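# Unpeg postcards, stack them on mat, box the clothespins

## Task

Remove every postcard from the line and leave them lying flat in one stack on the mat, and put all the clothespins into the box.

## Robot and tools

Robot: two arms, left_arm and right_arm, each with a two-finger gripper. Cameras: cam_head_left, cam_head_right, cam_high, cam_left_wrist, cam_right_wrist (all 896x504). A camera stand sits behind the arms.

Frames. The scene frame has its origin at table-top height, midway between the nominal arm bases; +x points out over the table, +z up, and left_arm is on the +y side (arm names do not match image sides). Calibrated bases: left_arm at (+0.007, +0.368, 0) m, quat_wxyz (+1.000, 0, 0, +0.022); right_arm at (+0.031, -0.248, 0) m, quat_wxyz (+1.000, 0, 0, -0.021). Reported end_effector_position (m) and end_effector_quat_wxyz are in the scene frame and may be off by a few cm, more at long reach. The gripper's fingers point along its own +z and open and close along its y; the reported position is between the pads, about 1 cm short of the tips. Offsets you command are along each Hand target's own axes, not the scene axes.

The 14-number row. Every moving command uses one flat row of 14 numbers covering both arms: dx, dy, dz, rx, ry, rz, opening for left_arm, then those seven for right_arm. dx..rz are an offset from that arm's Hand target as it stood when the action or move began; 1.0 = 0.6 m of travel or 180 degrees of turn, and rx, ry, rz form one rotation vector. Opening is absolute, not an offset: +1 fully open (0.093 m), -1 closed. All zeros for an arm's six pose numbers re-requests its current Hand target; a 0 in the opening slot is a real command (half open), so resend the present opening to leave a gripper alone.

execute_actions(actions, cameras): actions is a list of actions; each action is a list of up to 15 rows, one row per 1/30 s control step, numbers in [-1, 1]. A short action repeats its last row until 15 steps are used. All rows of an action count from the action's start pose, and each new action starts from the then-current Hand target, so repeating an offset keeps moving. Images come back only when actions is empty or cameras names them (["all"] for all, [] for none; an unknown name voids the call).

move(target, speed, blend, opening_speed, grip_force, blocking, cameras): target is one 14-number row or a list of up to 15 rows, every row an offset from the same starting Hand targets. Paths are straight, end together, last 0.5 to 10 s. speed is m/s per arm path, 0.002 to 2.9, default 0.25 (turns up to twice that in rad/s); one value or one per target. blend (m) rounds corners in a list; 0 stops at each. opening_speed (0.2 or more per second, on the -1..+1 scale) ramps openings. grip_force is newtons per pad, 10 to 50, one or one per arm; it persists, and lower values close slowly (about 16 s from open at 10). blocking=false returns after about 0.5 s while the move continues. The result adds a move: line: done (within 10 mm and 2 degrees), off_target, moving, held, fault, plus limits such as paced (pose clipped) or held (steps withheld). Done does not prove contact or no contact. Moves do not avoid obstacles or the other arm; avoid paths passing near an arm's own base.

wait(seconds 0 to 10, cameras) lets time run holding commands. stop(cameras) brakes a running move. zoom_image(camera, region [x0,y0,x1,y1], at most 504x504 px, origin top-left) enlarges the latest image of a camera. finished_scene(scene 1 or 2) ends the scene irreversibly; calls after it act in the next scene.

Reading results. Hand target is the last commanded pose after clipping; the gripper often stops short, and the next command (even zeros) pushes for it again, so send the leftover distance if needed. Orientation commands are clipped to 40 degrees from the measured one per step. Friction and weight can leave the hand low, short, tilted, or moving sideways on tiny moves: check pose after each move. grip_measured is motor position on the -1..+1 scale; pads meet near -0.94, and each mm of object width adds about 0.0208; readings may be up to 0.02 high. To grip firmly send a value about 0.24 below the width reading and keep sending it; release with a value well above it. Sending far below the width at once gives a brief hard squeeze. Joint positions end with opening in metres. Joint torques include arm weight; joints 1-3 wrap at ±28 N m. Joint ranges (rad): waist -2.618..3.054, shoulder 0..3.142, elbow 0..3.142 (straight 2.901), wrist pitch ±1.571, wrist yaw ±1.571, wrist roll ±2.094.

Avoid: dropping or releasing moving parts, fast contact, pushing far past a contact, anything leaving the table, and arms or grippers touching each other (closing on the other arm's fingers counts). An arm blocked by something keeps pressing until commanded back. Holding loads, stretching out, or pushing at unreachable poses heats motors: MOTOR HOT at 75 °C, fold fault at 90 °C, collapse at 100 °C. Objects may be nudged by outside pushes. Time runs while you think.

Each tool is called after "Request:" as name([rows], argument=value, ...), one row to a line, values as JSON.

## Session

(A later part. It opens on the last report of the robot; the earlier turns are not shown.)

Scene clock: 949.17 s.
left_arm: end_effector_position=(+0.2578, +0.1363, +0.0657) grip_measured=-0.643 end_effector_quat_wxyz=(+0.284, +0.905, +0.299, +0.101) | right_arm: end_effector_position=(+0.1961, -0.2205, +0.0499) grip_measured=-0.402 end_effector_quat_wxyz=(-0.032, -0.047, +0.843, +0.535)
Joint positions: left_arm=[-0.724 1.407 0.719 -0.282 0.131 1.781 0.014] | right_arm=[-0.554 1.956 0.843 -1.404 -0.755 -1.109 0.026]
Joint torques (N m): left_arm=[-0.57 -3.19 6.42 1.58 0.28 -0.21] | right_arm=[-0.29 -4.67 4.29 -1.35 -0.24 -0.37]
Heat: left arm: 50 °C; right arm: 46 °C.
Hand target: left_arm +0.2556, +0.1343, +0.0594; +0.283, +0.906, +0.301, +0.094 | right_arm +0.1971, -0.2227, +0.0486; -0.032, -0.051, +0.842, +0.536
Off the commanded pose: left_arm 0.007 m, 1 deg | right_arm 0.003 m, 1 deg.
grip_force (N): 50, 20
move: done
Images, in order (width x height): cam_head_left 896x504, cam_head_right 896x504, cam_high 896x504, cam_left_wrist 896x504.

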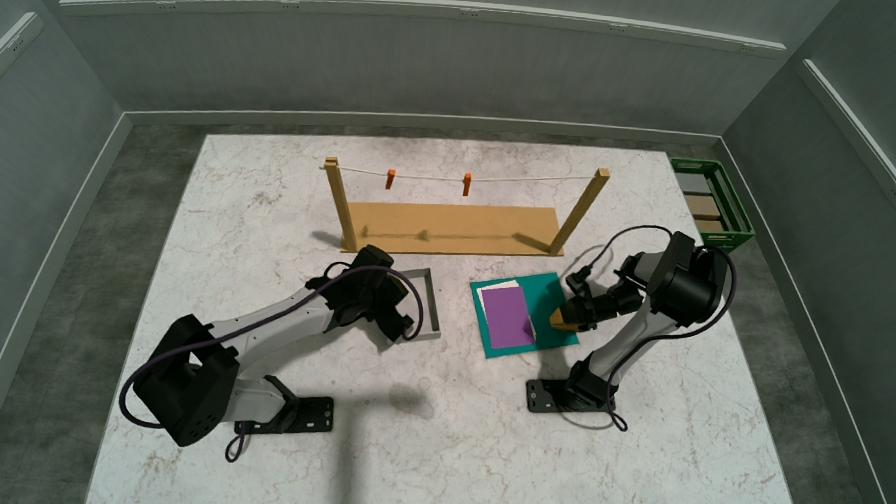

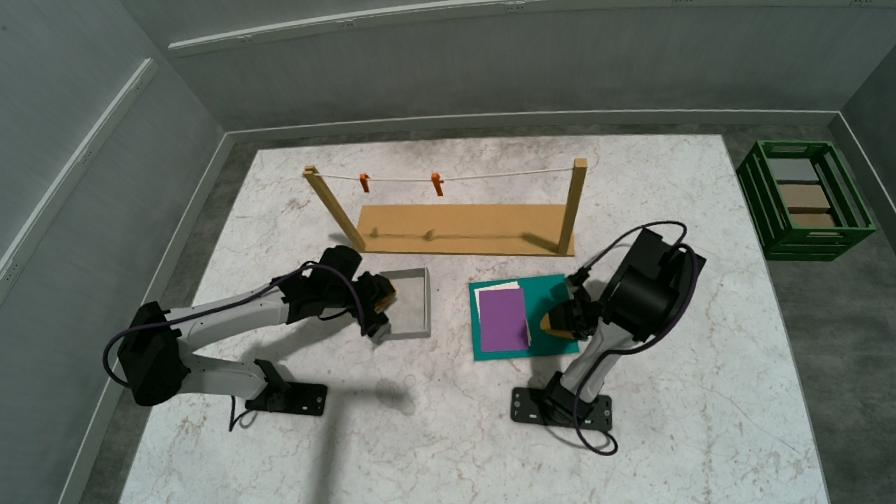

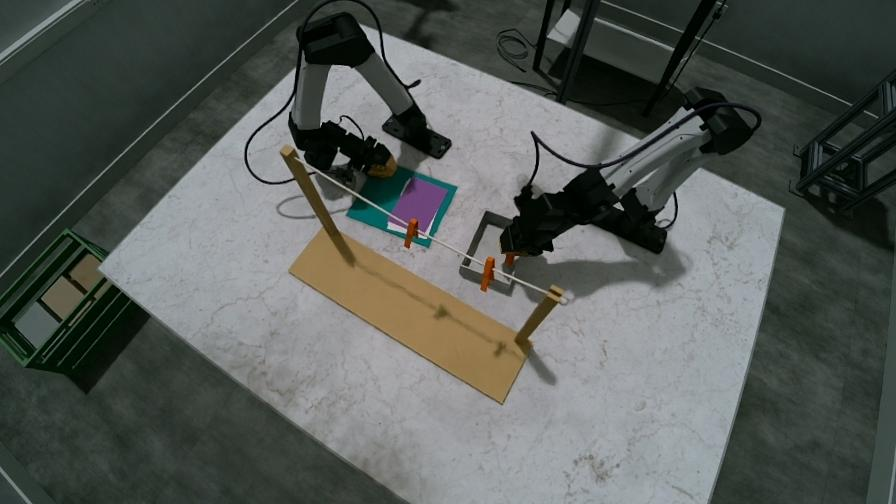

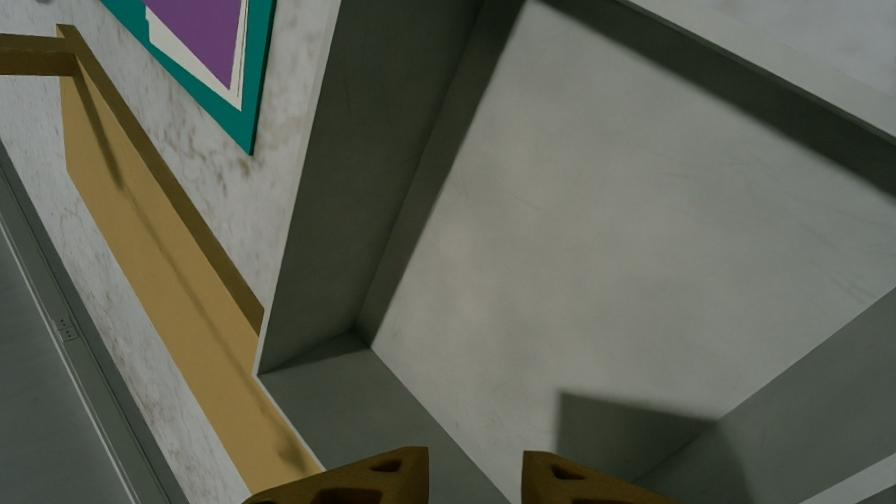

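Request:
wait(seconds=0.2, cameras=["cam_head_right","cam_right_wrist"])

Request:
zoom_image(camera="cam_head_right", region=[320, 220, 480, 360])

Request:
zoom_image(camera="cam_right_wrist", region=[0, 0, 400, 225])

Scene clock: 962.07 s.
left_arm: end_effector_position=(+0.2578, +0.1363, +0.0658) grip_measured=-0.643 end_effector_quat_wxyz=(+0.284, +0.905, +0.299, +0.101) | right_arm: end_effector_position=(+0.1961, -0.2205, +0.0499) grip_measured=-0.402 end_effector_quat_wxyz=(-0.032, -0.047, +0.843, +0.535)
Joint positions: left_arm=[-0.724 1.407 0.719 -0.282 0.131 1.781 0.014] | right_arm=[-0.554 1.956 0.843 -1.404 -0.755 -1.109 0.026]
Joint torques (N m): left_arm=[-0.54 -3.23 6.43 1.61 0.3 -0.21] | right_arm=[-0.32 -4.67 4.33 -1.35 -0.23 -0.36]
Heat: left arm: 49 °C; right arm: 45 °C.
Hand target: left_arm +0.2556, +0.1342, +0.0595; +0.283, +0.906, +0.301, +0.094 | right_arm +0.1971, -0.2227, +0.0486; -0.032, -0.051, +0.842, +0.536
Tool commands: left_gripper/opening=-1.0 right_gripper/opening=-0.4
Off the commanded pose: left_arm 0.007 m, 1 deg | right_arm 0.003 m, 1 deg.
grip_force (N): 50, 20
wait: 0.20 s; at rest from the start
Images, in order (width x height): cam_head_right 896x504, cam_right_wrist 896x504.

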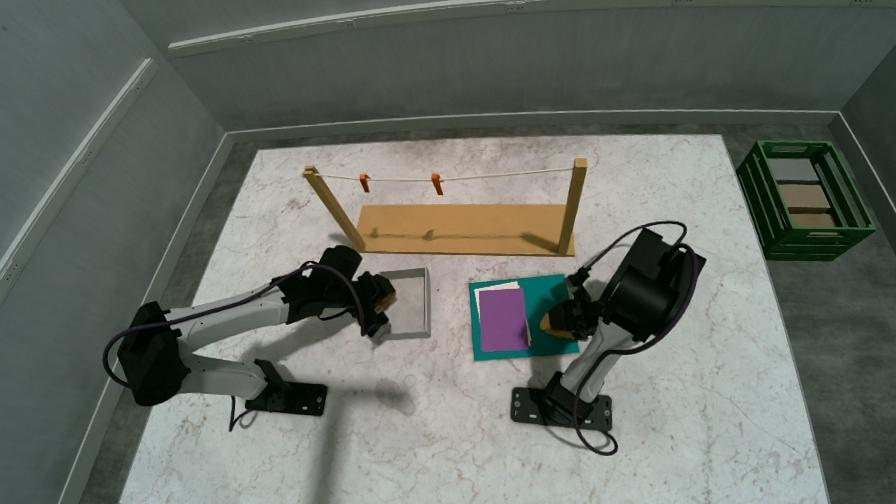

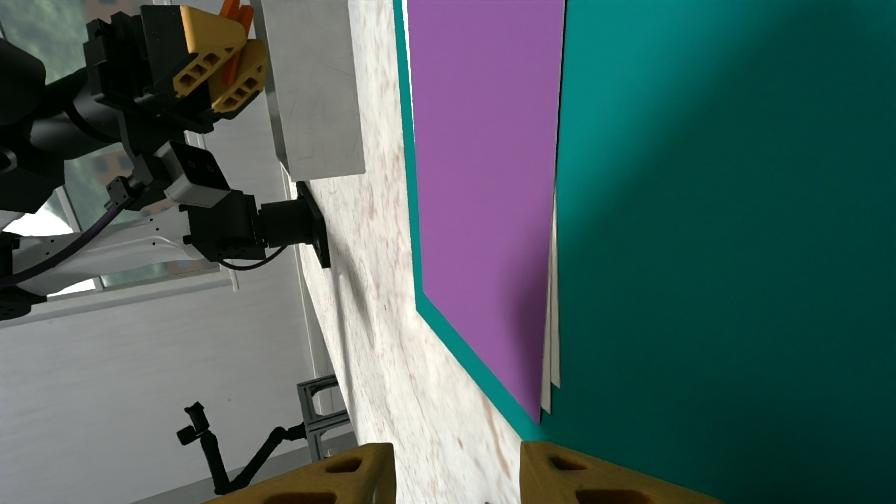

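Scaled by 3.150 from the camera's 896x504 image, which has a finer 1280x720 frame.

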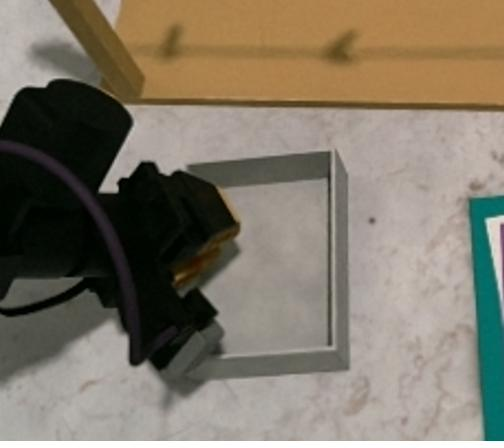

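Scaled by 1.260 from the camera's 896x504 image, which has a finer 1280x720 frame.

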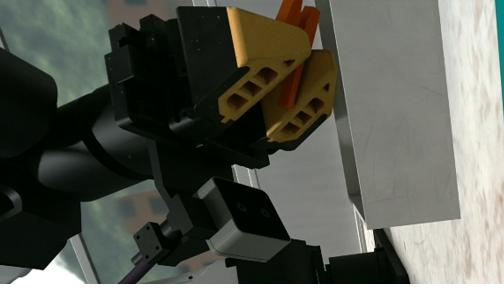

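Request:
move(target=[-0.000,-0.017,0.0247,0,0,0,-1,0,0,0,0,0,0,-0.4], speed=0.06, cameras=["cam_head_right","cam_right_wrist","cam_high"])

Request:
zoom_image(camera="cam_head_right", region=[320, 220, 480, 360])

Request:
zoom_image(camera="cam_right_wrist", region=[0, 0, 400, 225])

Scene clock: 966.00 s.
left_arm: end_effector_position=(+0.2701, +0.1263, +0.0665) grip_measured=-0.644 end_effector_quat_wxyz=(+0.317, +0.894, +0.293, +0.122) | right_arm: end_effector_position=(+0.1961, -0.2205, +0.0499) grip_measured=-0.402 end_effector_quat_wxyz=(-0.032, -0.047, +0.843, +0.535)
Joint positions: left_arm=[-0.724 1.432 0.689 -0.147 0.131 1.781 0.014] | right_arm=[-0.554 1.956 0.843 -1.404 -0.755 -1.109 0.026]
Joint torques (N m): left_arm=[-0.57 -2.3 5.07 1.24 0.27 -0.21] | right_arm=[-0.32 -4.63 4.27 -1.34 -0.24 -0.36]
Heat: left arm: 48 °C; right arm: 45 °C.
Hand target: left_arm +0.2557, +0.1341, +0.0415; +0.283, +0.906, +0.301, +0.094 | right_arm +0.1971, -0.2227, +0.0486; -0.032, -0.051, +0.842, +0.536
Off the commanded pose: left_arm 0.030 m, 5 deg | right_arm 0.003 m, 1 deg.
grip_force (N): 50, 20
move: off_target (left_arm)
Images, in order (width x height): cam_head_right 896x504, cam_high 896x504, cam_right_wrist 896x504.

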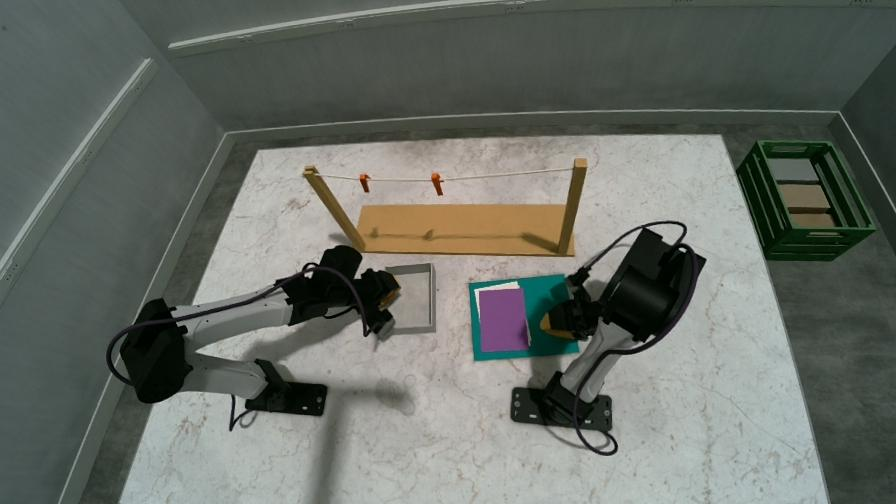

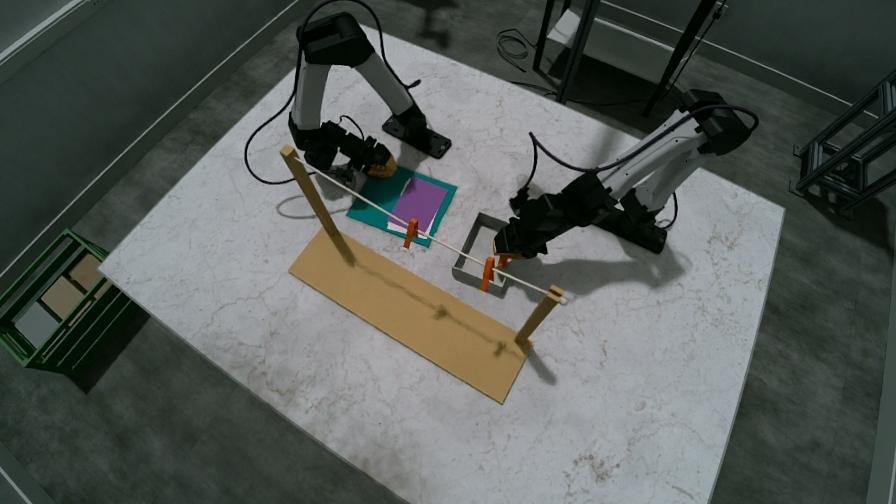

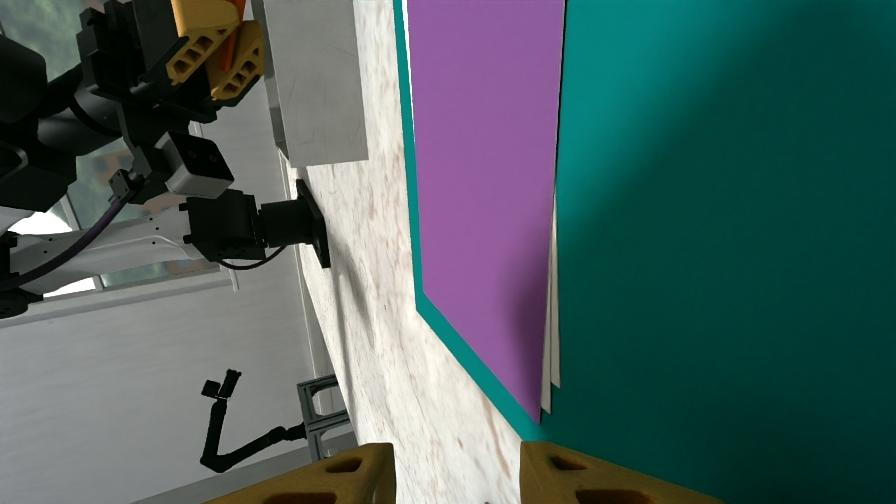

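Scaled by 3.150 from the camera's 896x504 image, which has a finer 1280x720 frame.

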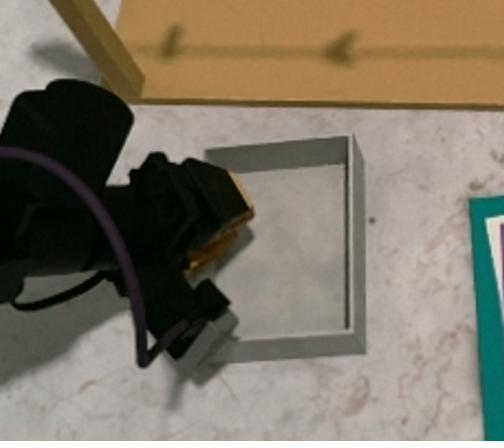

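Scaled by 1.260 from the camera's 896x504 image, which has a finer 1280x720 frame.

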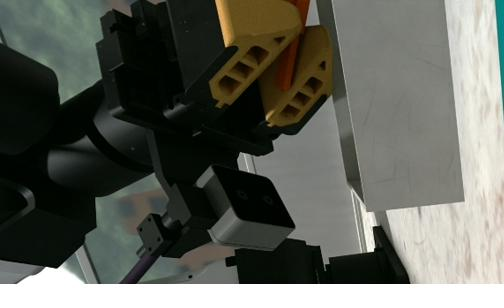

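Request:
wait(seconds=0.1, cameras=["cam_left_wrist","cam_high","cam_head_left"])

Request:
zoom_image(camera="cam_high", region=[440, 190, 560, 310])

Request:
zoom_image(camera="cam_head_left", region=[340, 240, 460, 360])

Scene clock: 975.80 s.
left_arm: end_effector_position=(+0.2701, +0.1264, +0.0664) grip_measured=-0.644 end_effector_quat_wxyz=(+0.317, +0.894, +0.293, +0.122) | right_arm: end_effector_position=(+0.1961, -0.2205, +0.0499) grip_measured=-0.402 end_effector_quat_wxyz=(-0.032, -0.047, +0.843, +0.535)
Joint positions: left_arm=[-0.724 1.432 0.689 -0.147 0.131 1.781 0.014] | right_arm=[-0.554 1.956 0.843 -1.404 -0.755 -1.109 0.026]
Joint torques (N m): left_arm=[-0.54 -2.29 5.03 1.25 0.28 -0.21] | right_arm=[-0.27 -4.66 4.3 -1.35 -0.23 -0.36]
Heat: left arm: 47 °C; right arm: 45 °C.
Hand target: left_arm +0.2555, +0.1342, +0.0414; +0.283, +0.906, +0.301, +0.094 | right_arm +0.1971, -0.2227, +0.0486; -0.032, -0.051, +0.842, +0.536
Tool commands: left_gripper/opening=-1.0 right_gripper/opening=-0.4
Off the commanded pose: left_arm 0.030 m, 5 deg | right_arm 0.003 m, 1 deg.
grip_force (N): 50, 20
wait: 0.10 s; at rest from the start
Images, in order (width x height): cam_head_left 896x504, cam_high 896x504, cam_left_wrist 896x504.

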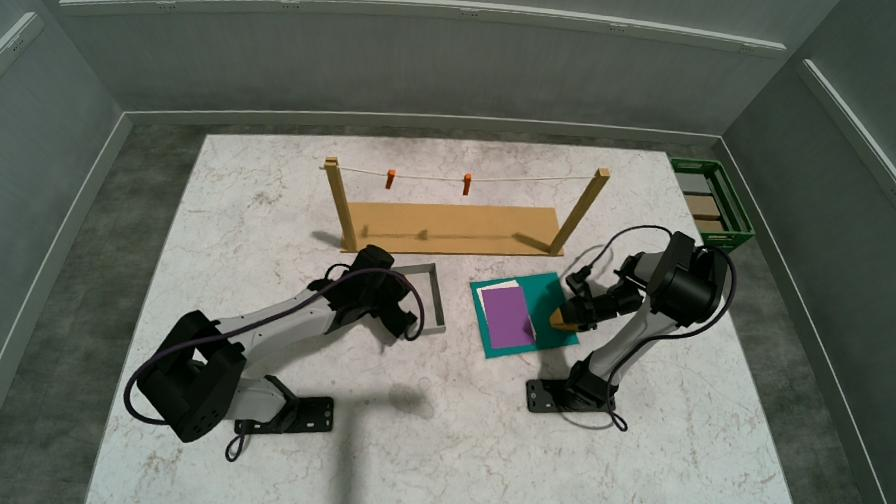

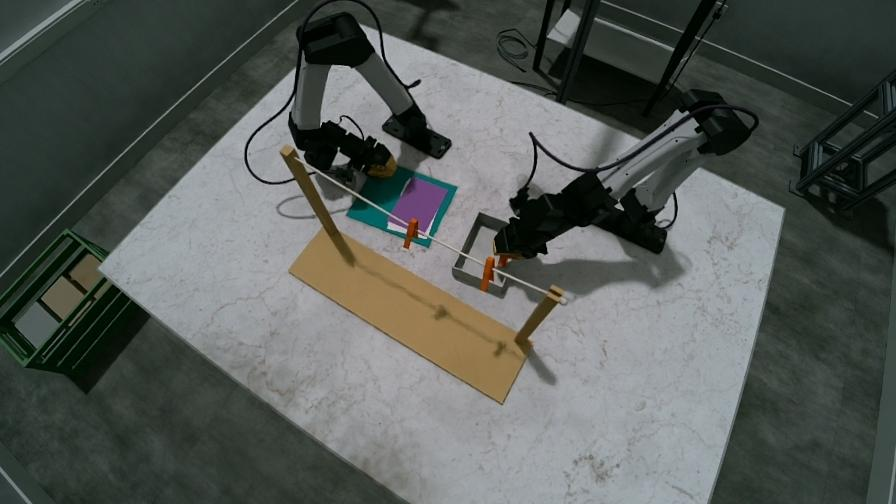

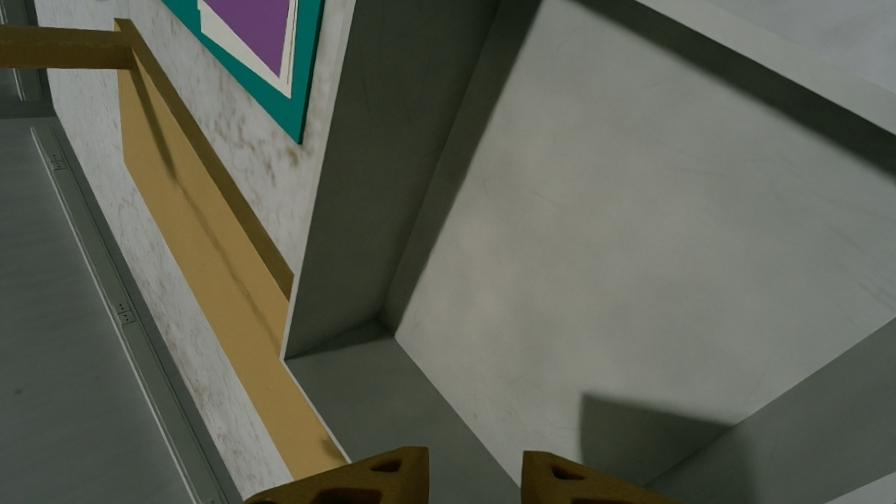

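Scaled by 4.200 from the camera's 896x504 image, which has a finer 1280x720 frame.

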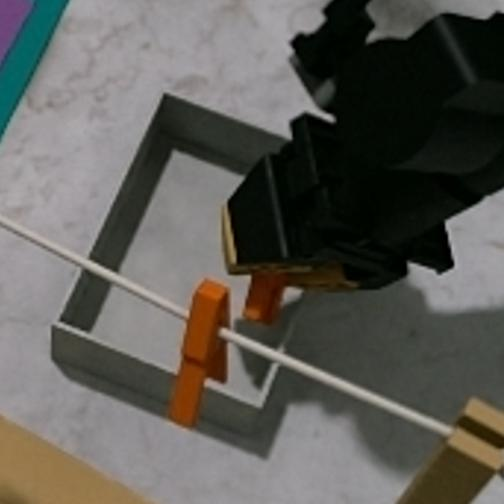

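Scaled by 4.200 from the camera's 896x504 image, which has a finer 1280x720 frame.

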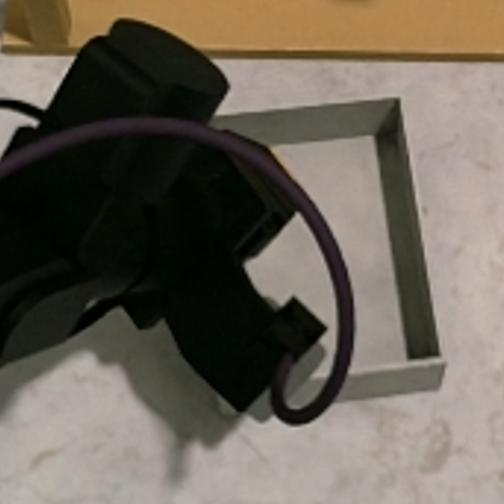

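Request:
move([
  [0.0007,0.084,-0.0837,0,0,0,-1,0,0,0,0,0,0,-0.4],
  [-0.0285,0.1138,-0.063,0.122,0,0,-1,0,0,0,0,0,0,-0.4],
], speed=0.1, blend=0.02, cameras=["cam_left_wrist","cam_high","cam_head_left","cam_right_wrist"])

Request:
zoom_image(camera="cam_high", region=[440, 190, 560, 310])

Request:
zoom_image(camera="cam_right_wrist", region=[0, 0, 400, 225])

Scene clock: 986.60 s.
left_arm: end_effector_position=(+0.2615, +0.0984, +0.1108) grip_measured=-0.644 end_effector_quat_wxyz=(+0.111, +0.943, +0.311, +0.034) | right_arm: end_effector_position=(+0.1961, -0.2205, +0.0499) grip_measured=-0.402 end_effector_quat_wxyz=(-0.032, -0.047, +0.843, +0.535)
Joint positions: left_arm=[-0.841 1.739 1.392 -0.993 0.036 1.703 0.014] | right_arm=[-0.554 1.956 0.843 -1.404 -0.755 -1.109 0.026]
Joint torques (N m): left_arm=[-0.5 -5.93 9.2 0.67 0.1 -0.18] | right_arm=[-0.29 -4.67 4.3 -1.35 -0.24 -0.36]
Heat: left arm: 46 °C; right arm: 45 °C.
Hand target: left_arm +0.2627, +0.0963, +0.1114; +0.106, +0.943, +0.314, +0.035 | right_arm +0.1971, -0.2227, +0.0486; -0.032, -0.051, +0.842, +0.536
Off the commanded pose: left_arm 0.002 m, 1 deg | right_arm 0.003 m, 1 deg.
grip_force (N): 50, 20
move: done
Images, in order (width x height): cam_head_left 896x504, cam_high 896x504, cam_left_wrist 896x504, cam_right_wrist 896x504.

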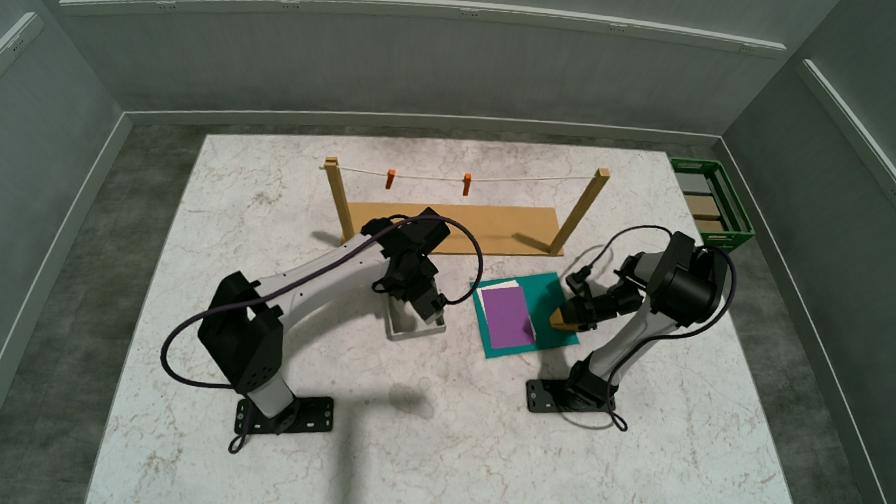

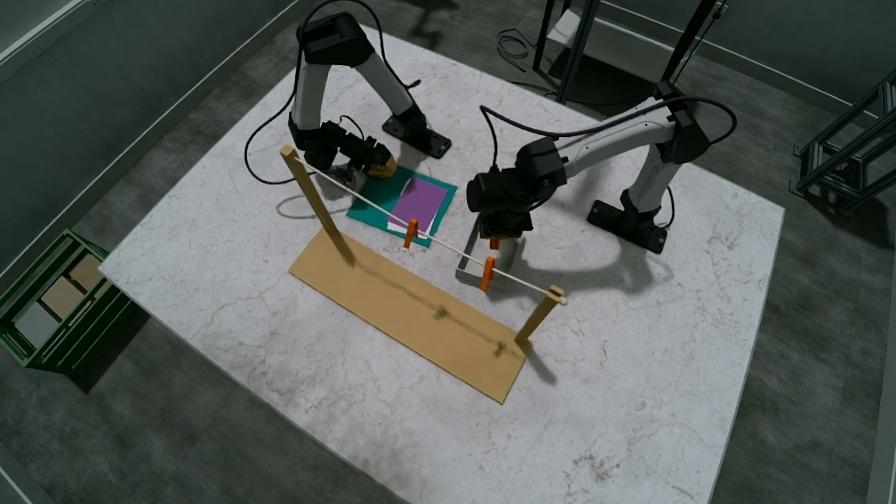

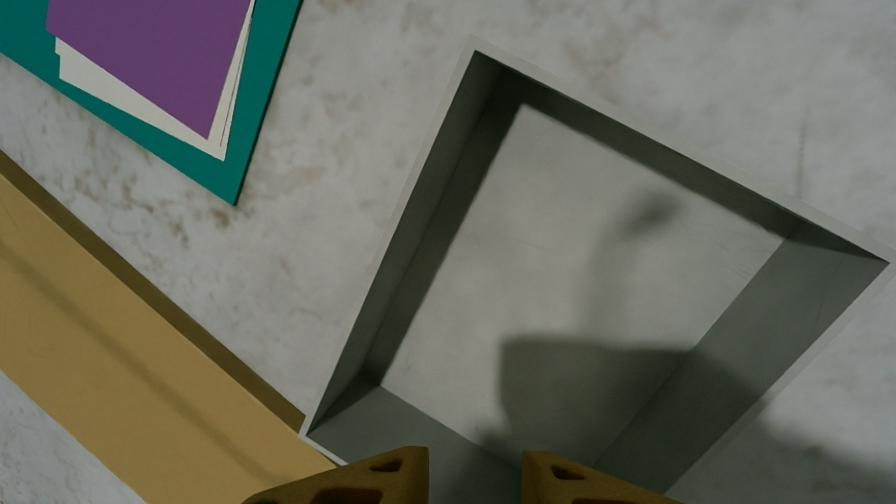

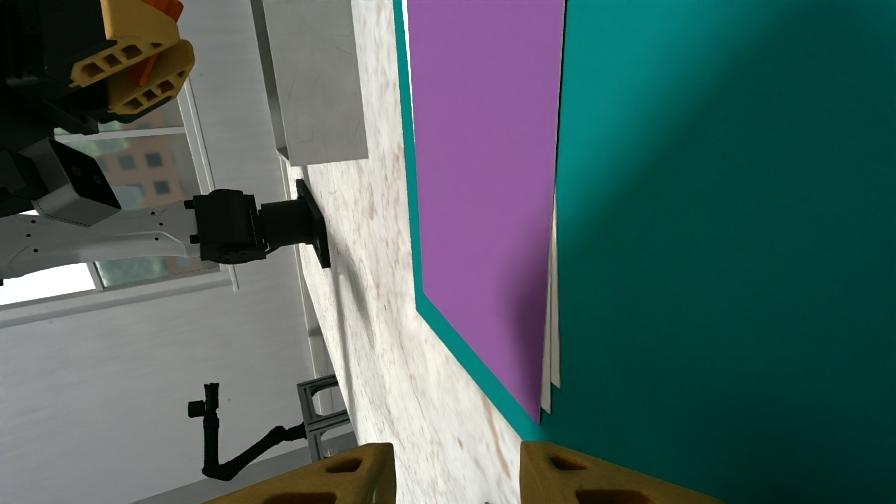

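Scaled by 4.200 from the camera's 896x504 image, which has a finer 1280x720 frame.

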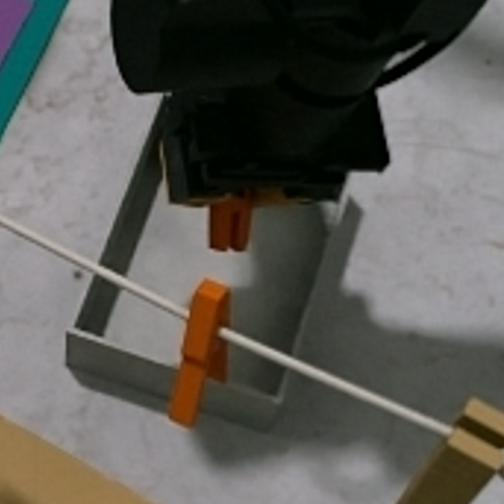

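Scaled by 1.260 from the camera's 896x504 image, which has a finer 1280x720 frame.

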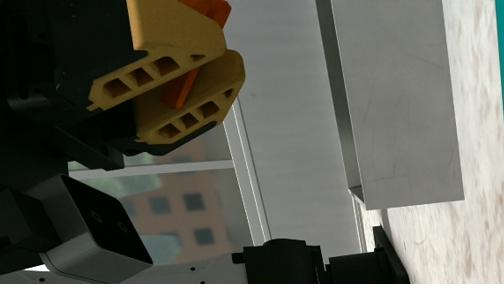

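Request:
move(target=[0.0007,-0.042,0.093,0,0,0,-1,0,0,0,0,0,0,-0.4], speed=0.08, cameras=["cam_left_wrist","cam_high","cam_head_right","cam_right_wrist"])

Request:
zoom_image(camera="cam_high", region=[440, 190, 560, 310])

Request:
zoom_image(camera="cam_right_wrist", region=[0, 0, 400, 225])

Scene clock: 995.77 s.
left_arm: end_effector_position=(+0.2526, +0.1075, +0.0562) grip_measured=-0.644 end_effector_quat_wxyz=(+0.105, +0.944, +0.311, +0.031) | right_arm: end_effector_position=(+0.1961, -0.2205, +0.0499) grip_measured=-0.402 end_effector_quat_wxyz=(-0.032, -0.047, +0.843, +0.535)
Joint positions: left_arm=[-0.841 1.748 1.183 -0.789 0.036 1.703 0.014] | right_arm=[-0.554 1.956 0.843 -1.404 -0.755 -1.109 0.026]
Joint torques (N m): left_arm=[0.01 -6 6.54 0.93 0.11 -0.11] | right_arm=[-0.29 -4.68 4.29 -1.34 -0.24 -0.36]
Heat: left arm: 47 °C; right arm: 45 °C.
Hand target: left_arm +0.2557, +0.1064, +0.0514; +0.106, +0.943, +0.314, +0.035 | right_arm +0.1971, -0.2227, +0.0486; -0.032, -0.051, +0.842, +0.536
Off the commanded pose: left_arm 0.006 m, 1 deg | right_arm 0.003 m, 1 deg.
grip_force (N): 50, 20
move: done
Images, in order (width x height): cam_head_right 896x504, cam_high 896x504, cam_left_wrist 896x504, cam_right_wrist 896x504.

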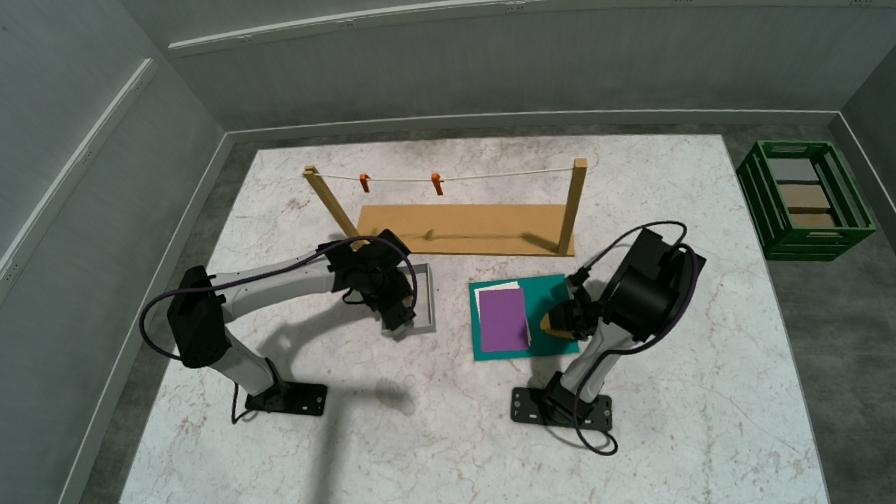

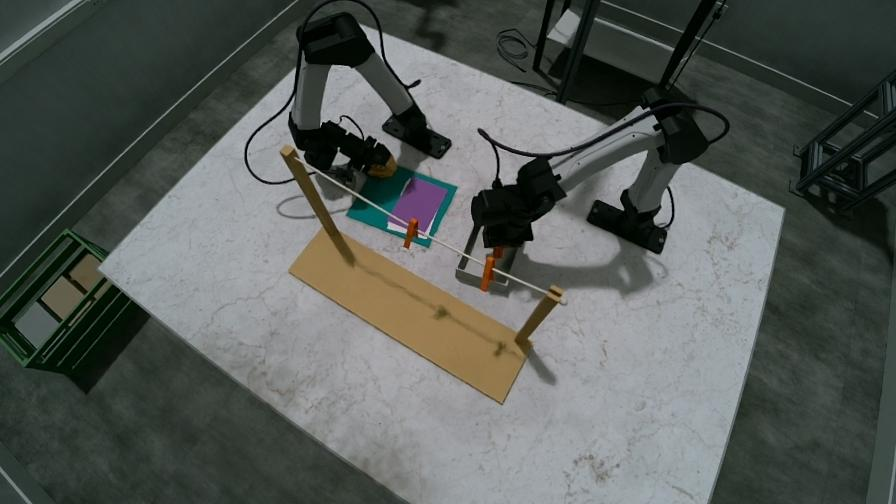

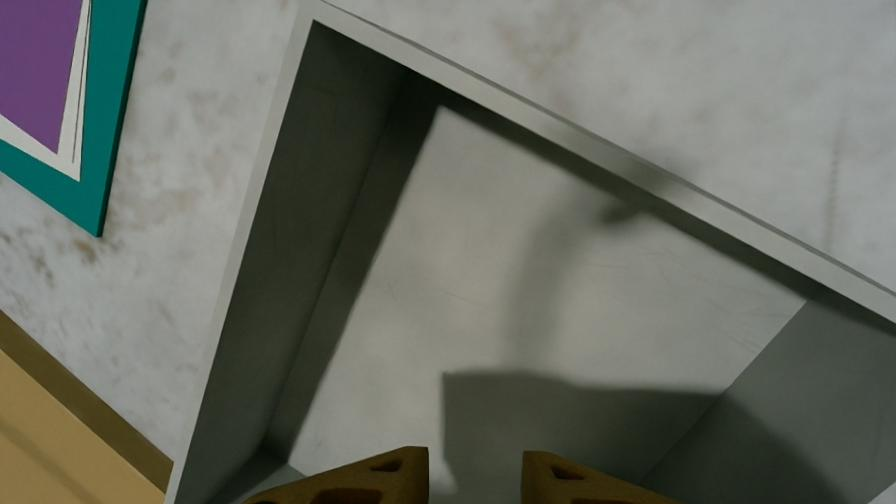

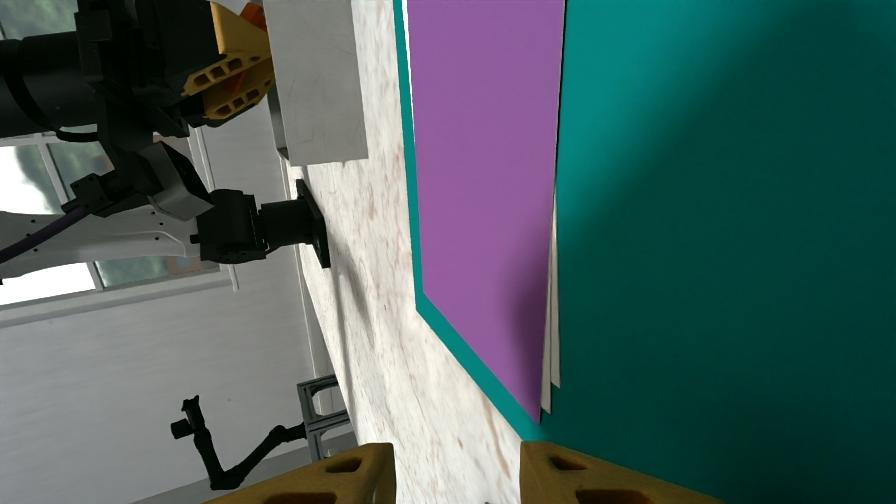

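Scaled by 4.200 from the camera's 896x504 image, which has a finer 1280x720 frame.

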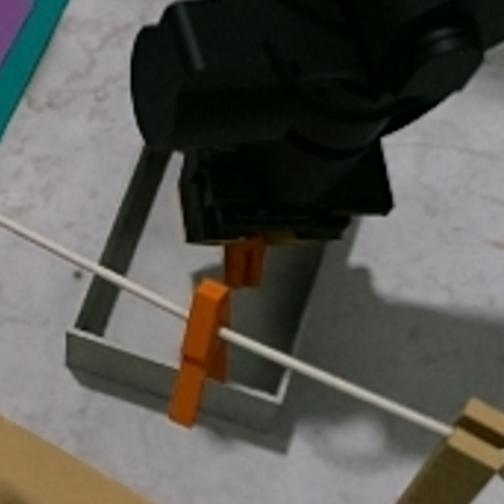

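Scaled by 1.260 from the camera's 896x504 image, which has a finer 1280x720 frame.

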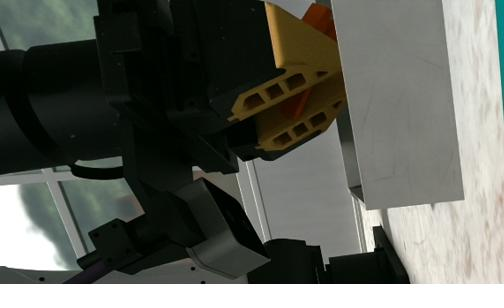

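Request:
move(target=[0,-0.007,0.0293,0,0,0,-1,0,0,0,0,0,0,-0.4], speed=0.04, cameras=["cam_left_wrist","cam_high","cam_right_wrist"])

Request:
zoom_image(camera="cam_high", region=[440, 190, 560, 310])

Scene clock: 998.67 s.
left_arm: end_effector_position=(+0.2529, +0.1072, +0.0389) grip_measured=-0.644 end_effector_quat_wxyz=(+0.106, +0.944, +0.311, +0.032) | right_arm: end_effector_position=(+0.1961, -0.2205, +0.0499) grip_measured=-0.402 end_effector_quat_wxyz=(-0.032, -0.047, +0.843, +0.535)
Joint positions: left_arm=[-0.841 1.771 1.137 -0.718 0.036 1.703 0.014] | right_arm=[-0.554 1.956 0.843 -1.404 -0.755 -1.109 0.026]
Joint torques (N m): left_arm=[0.03 -5.98 6.31 0.95 0.11 -0.11] | right_arm=[-0.31 -4.66 4.31 -1.35 -0.24 -0.37]
Heat: left arm: 47 °C; right arm: 45 °C.
Hand target: left_arm +0.2555, +0.1065, +0.0334; +0.106, +0.943, +0.314, +0.035 | right_arm +0.1971, -0.2227, +0.0486; -0.032, -0.051, +0.842, +0.536
Off the commanded pose: left_arm 0.006 m, 0 deg | right_arm 0.003 m, 1 deg.
grip_force (N): 50, 20
move: done
Images, in order (width x height): cam_high 896x504, cam_left_wrist 896x504, cam_right_wrist 896x504.

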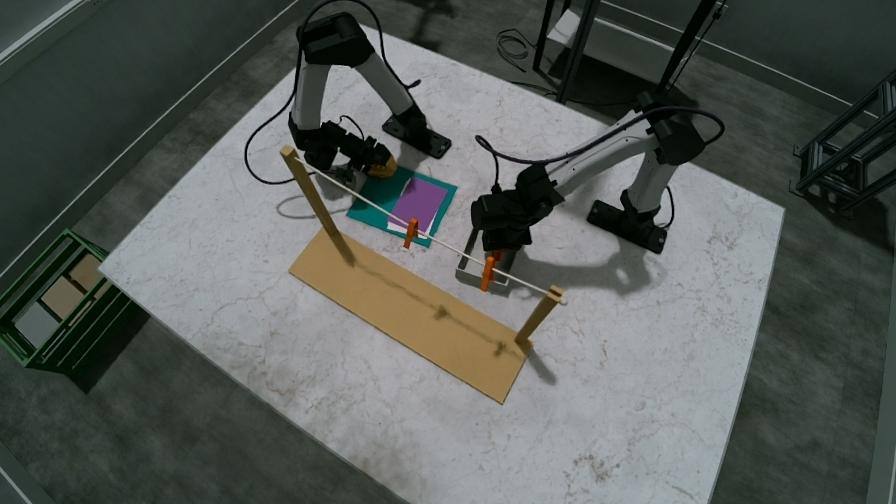

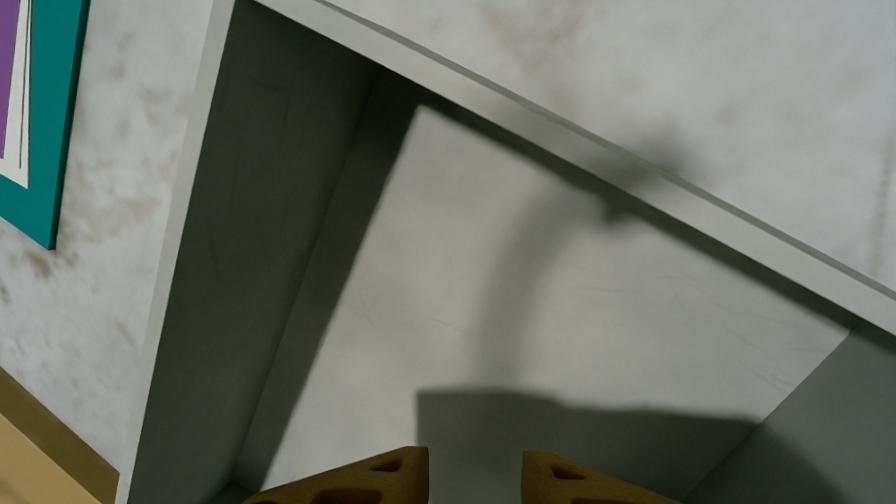

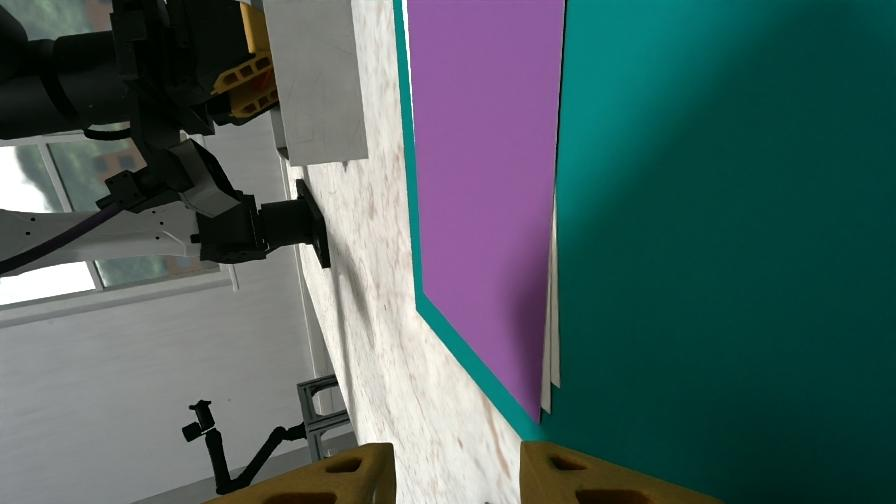

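Scaled by 4.200 from the camera's 896x504 image, which has a finer 1280x720 frame.

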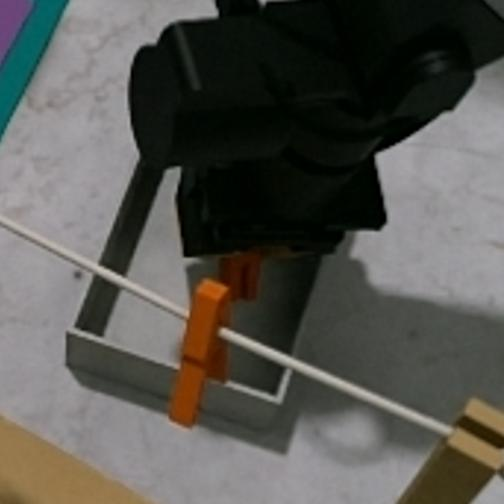

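Request:
move(target=[0,-0.005,0.02,0,0,0,-1,0,0,0,0,0,0,-0.4], speed=0.03, cameras=["cam_left_wrist","cam_high"])

Request:
zoom_image(camera="cam_high", region=[440, 190, 560, 310])

Scene clock: 1001.20 s.
left_arm: end_effector_position=(+0.2532, +0.1069, +0.0273) grip_measured=-0.644 end_effector_quat_wxyz=(+0.107, +0.944, +0.311, +0.032) | right_arm: end_effector_position=(+0.1961, -0.2205, +0.0499) grip_measured=-0.402 end_effector_quat_wxyz=(-0.032, -0.047, +0.843, +0.535)
Joint positions: left_arm=[-0.841 1.789 1.109 -0.669 0.036 1.703 0.014] | right_arm=[-0.554 1.956 0.843 -1.404 -0.755 -1.109 0.026]
Joint torques (N m): left_arm=[0.03 -5.9 6.05 0.98 0.11 -0.11] | right_arm=[-0.29 -4.67 4.27 -1.35 -0.23 -0.36]
Heat: left arm: 47 °C; right arm: 45 °C.
Hand target: left_arm +0.2554, +0.1067, +0.0210; +0.106, +0.943, +0.314, +0.035 | right_arm +0.1971, -0.2227, +0.0486; -0.032, -0.051, +0.842, +0.536
Off the commanded pose: left_arm 0.007 m, 0 deg | right_arm 0.003 m, 1 deg.
grip_force (N): 50, 20
move: done
Images, in order (width x height): cam_high 896x504, cam_left_wrist 896x504.

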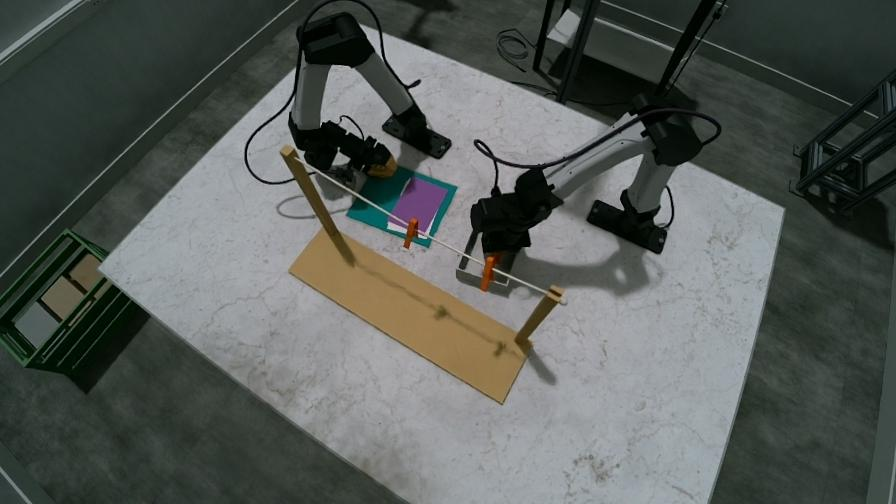

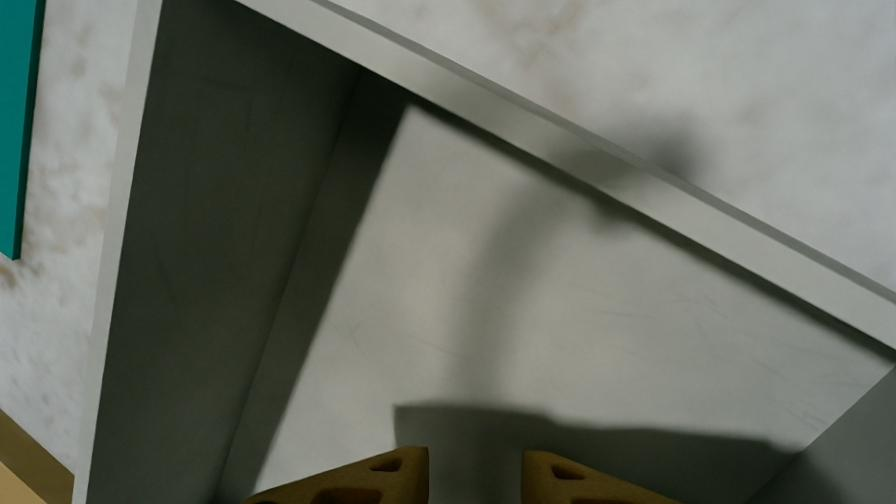

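Scaled by 4.200 from the camera's 896x504 image, which has a finer 1280x720 frame.

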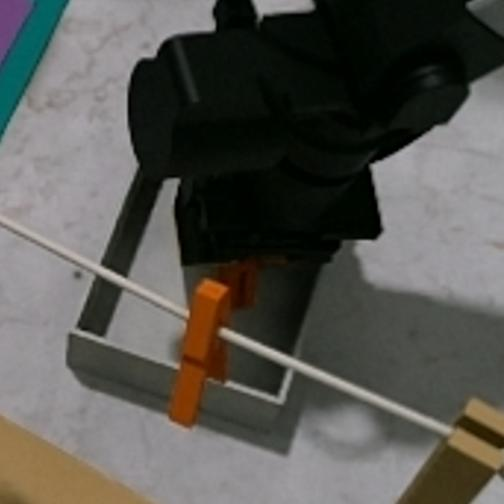

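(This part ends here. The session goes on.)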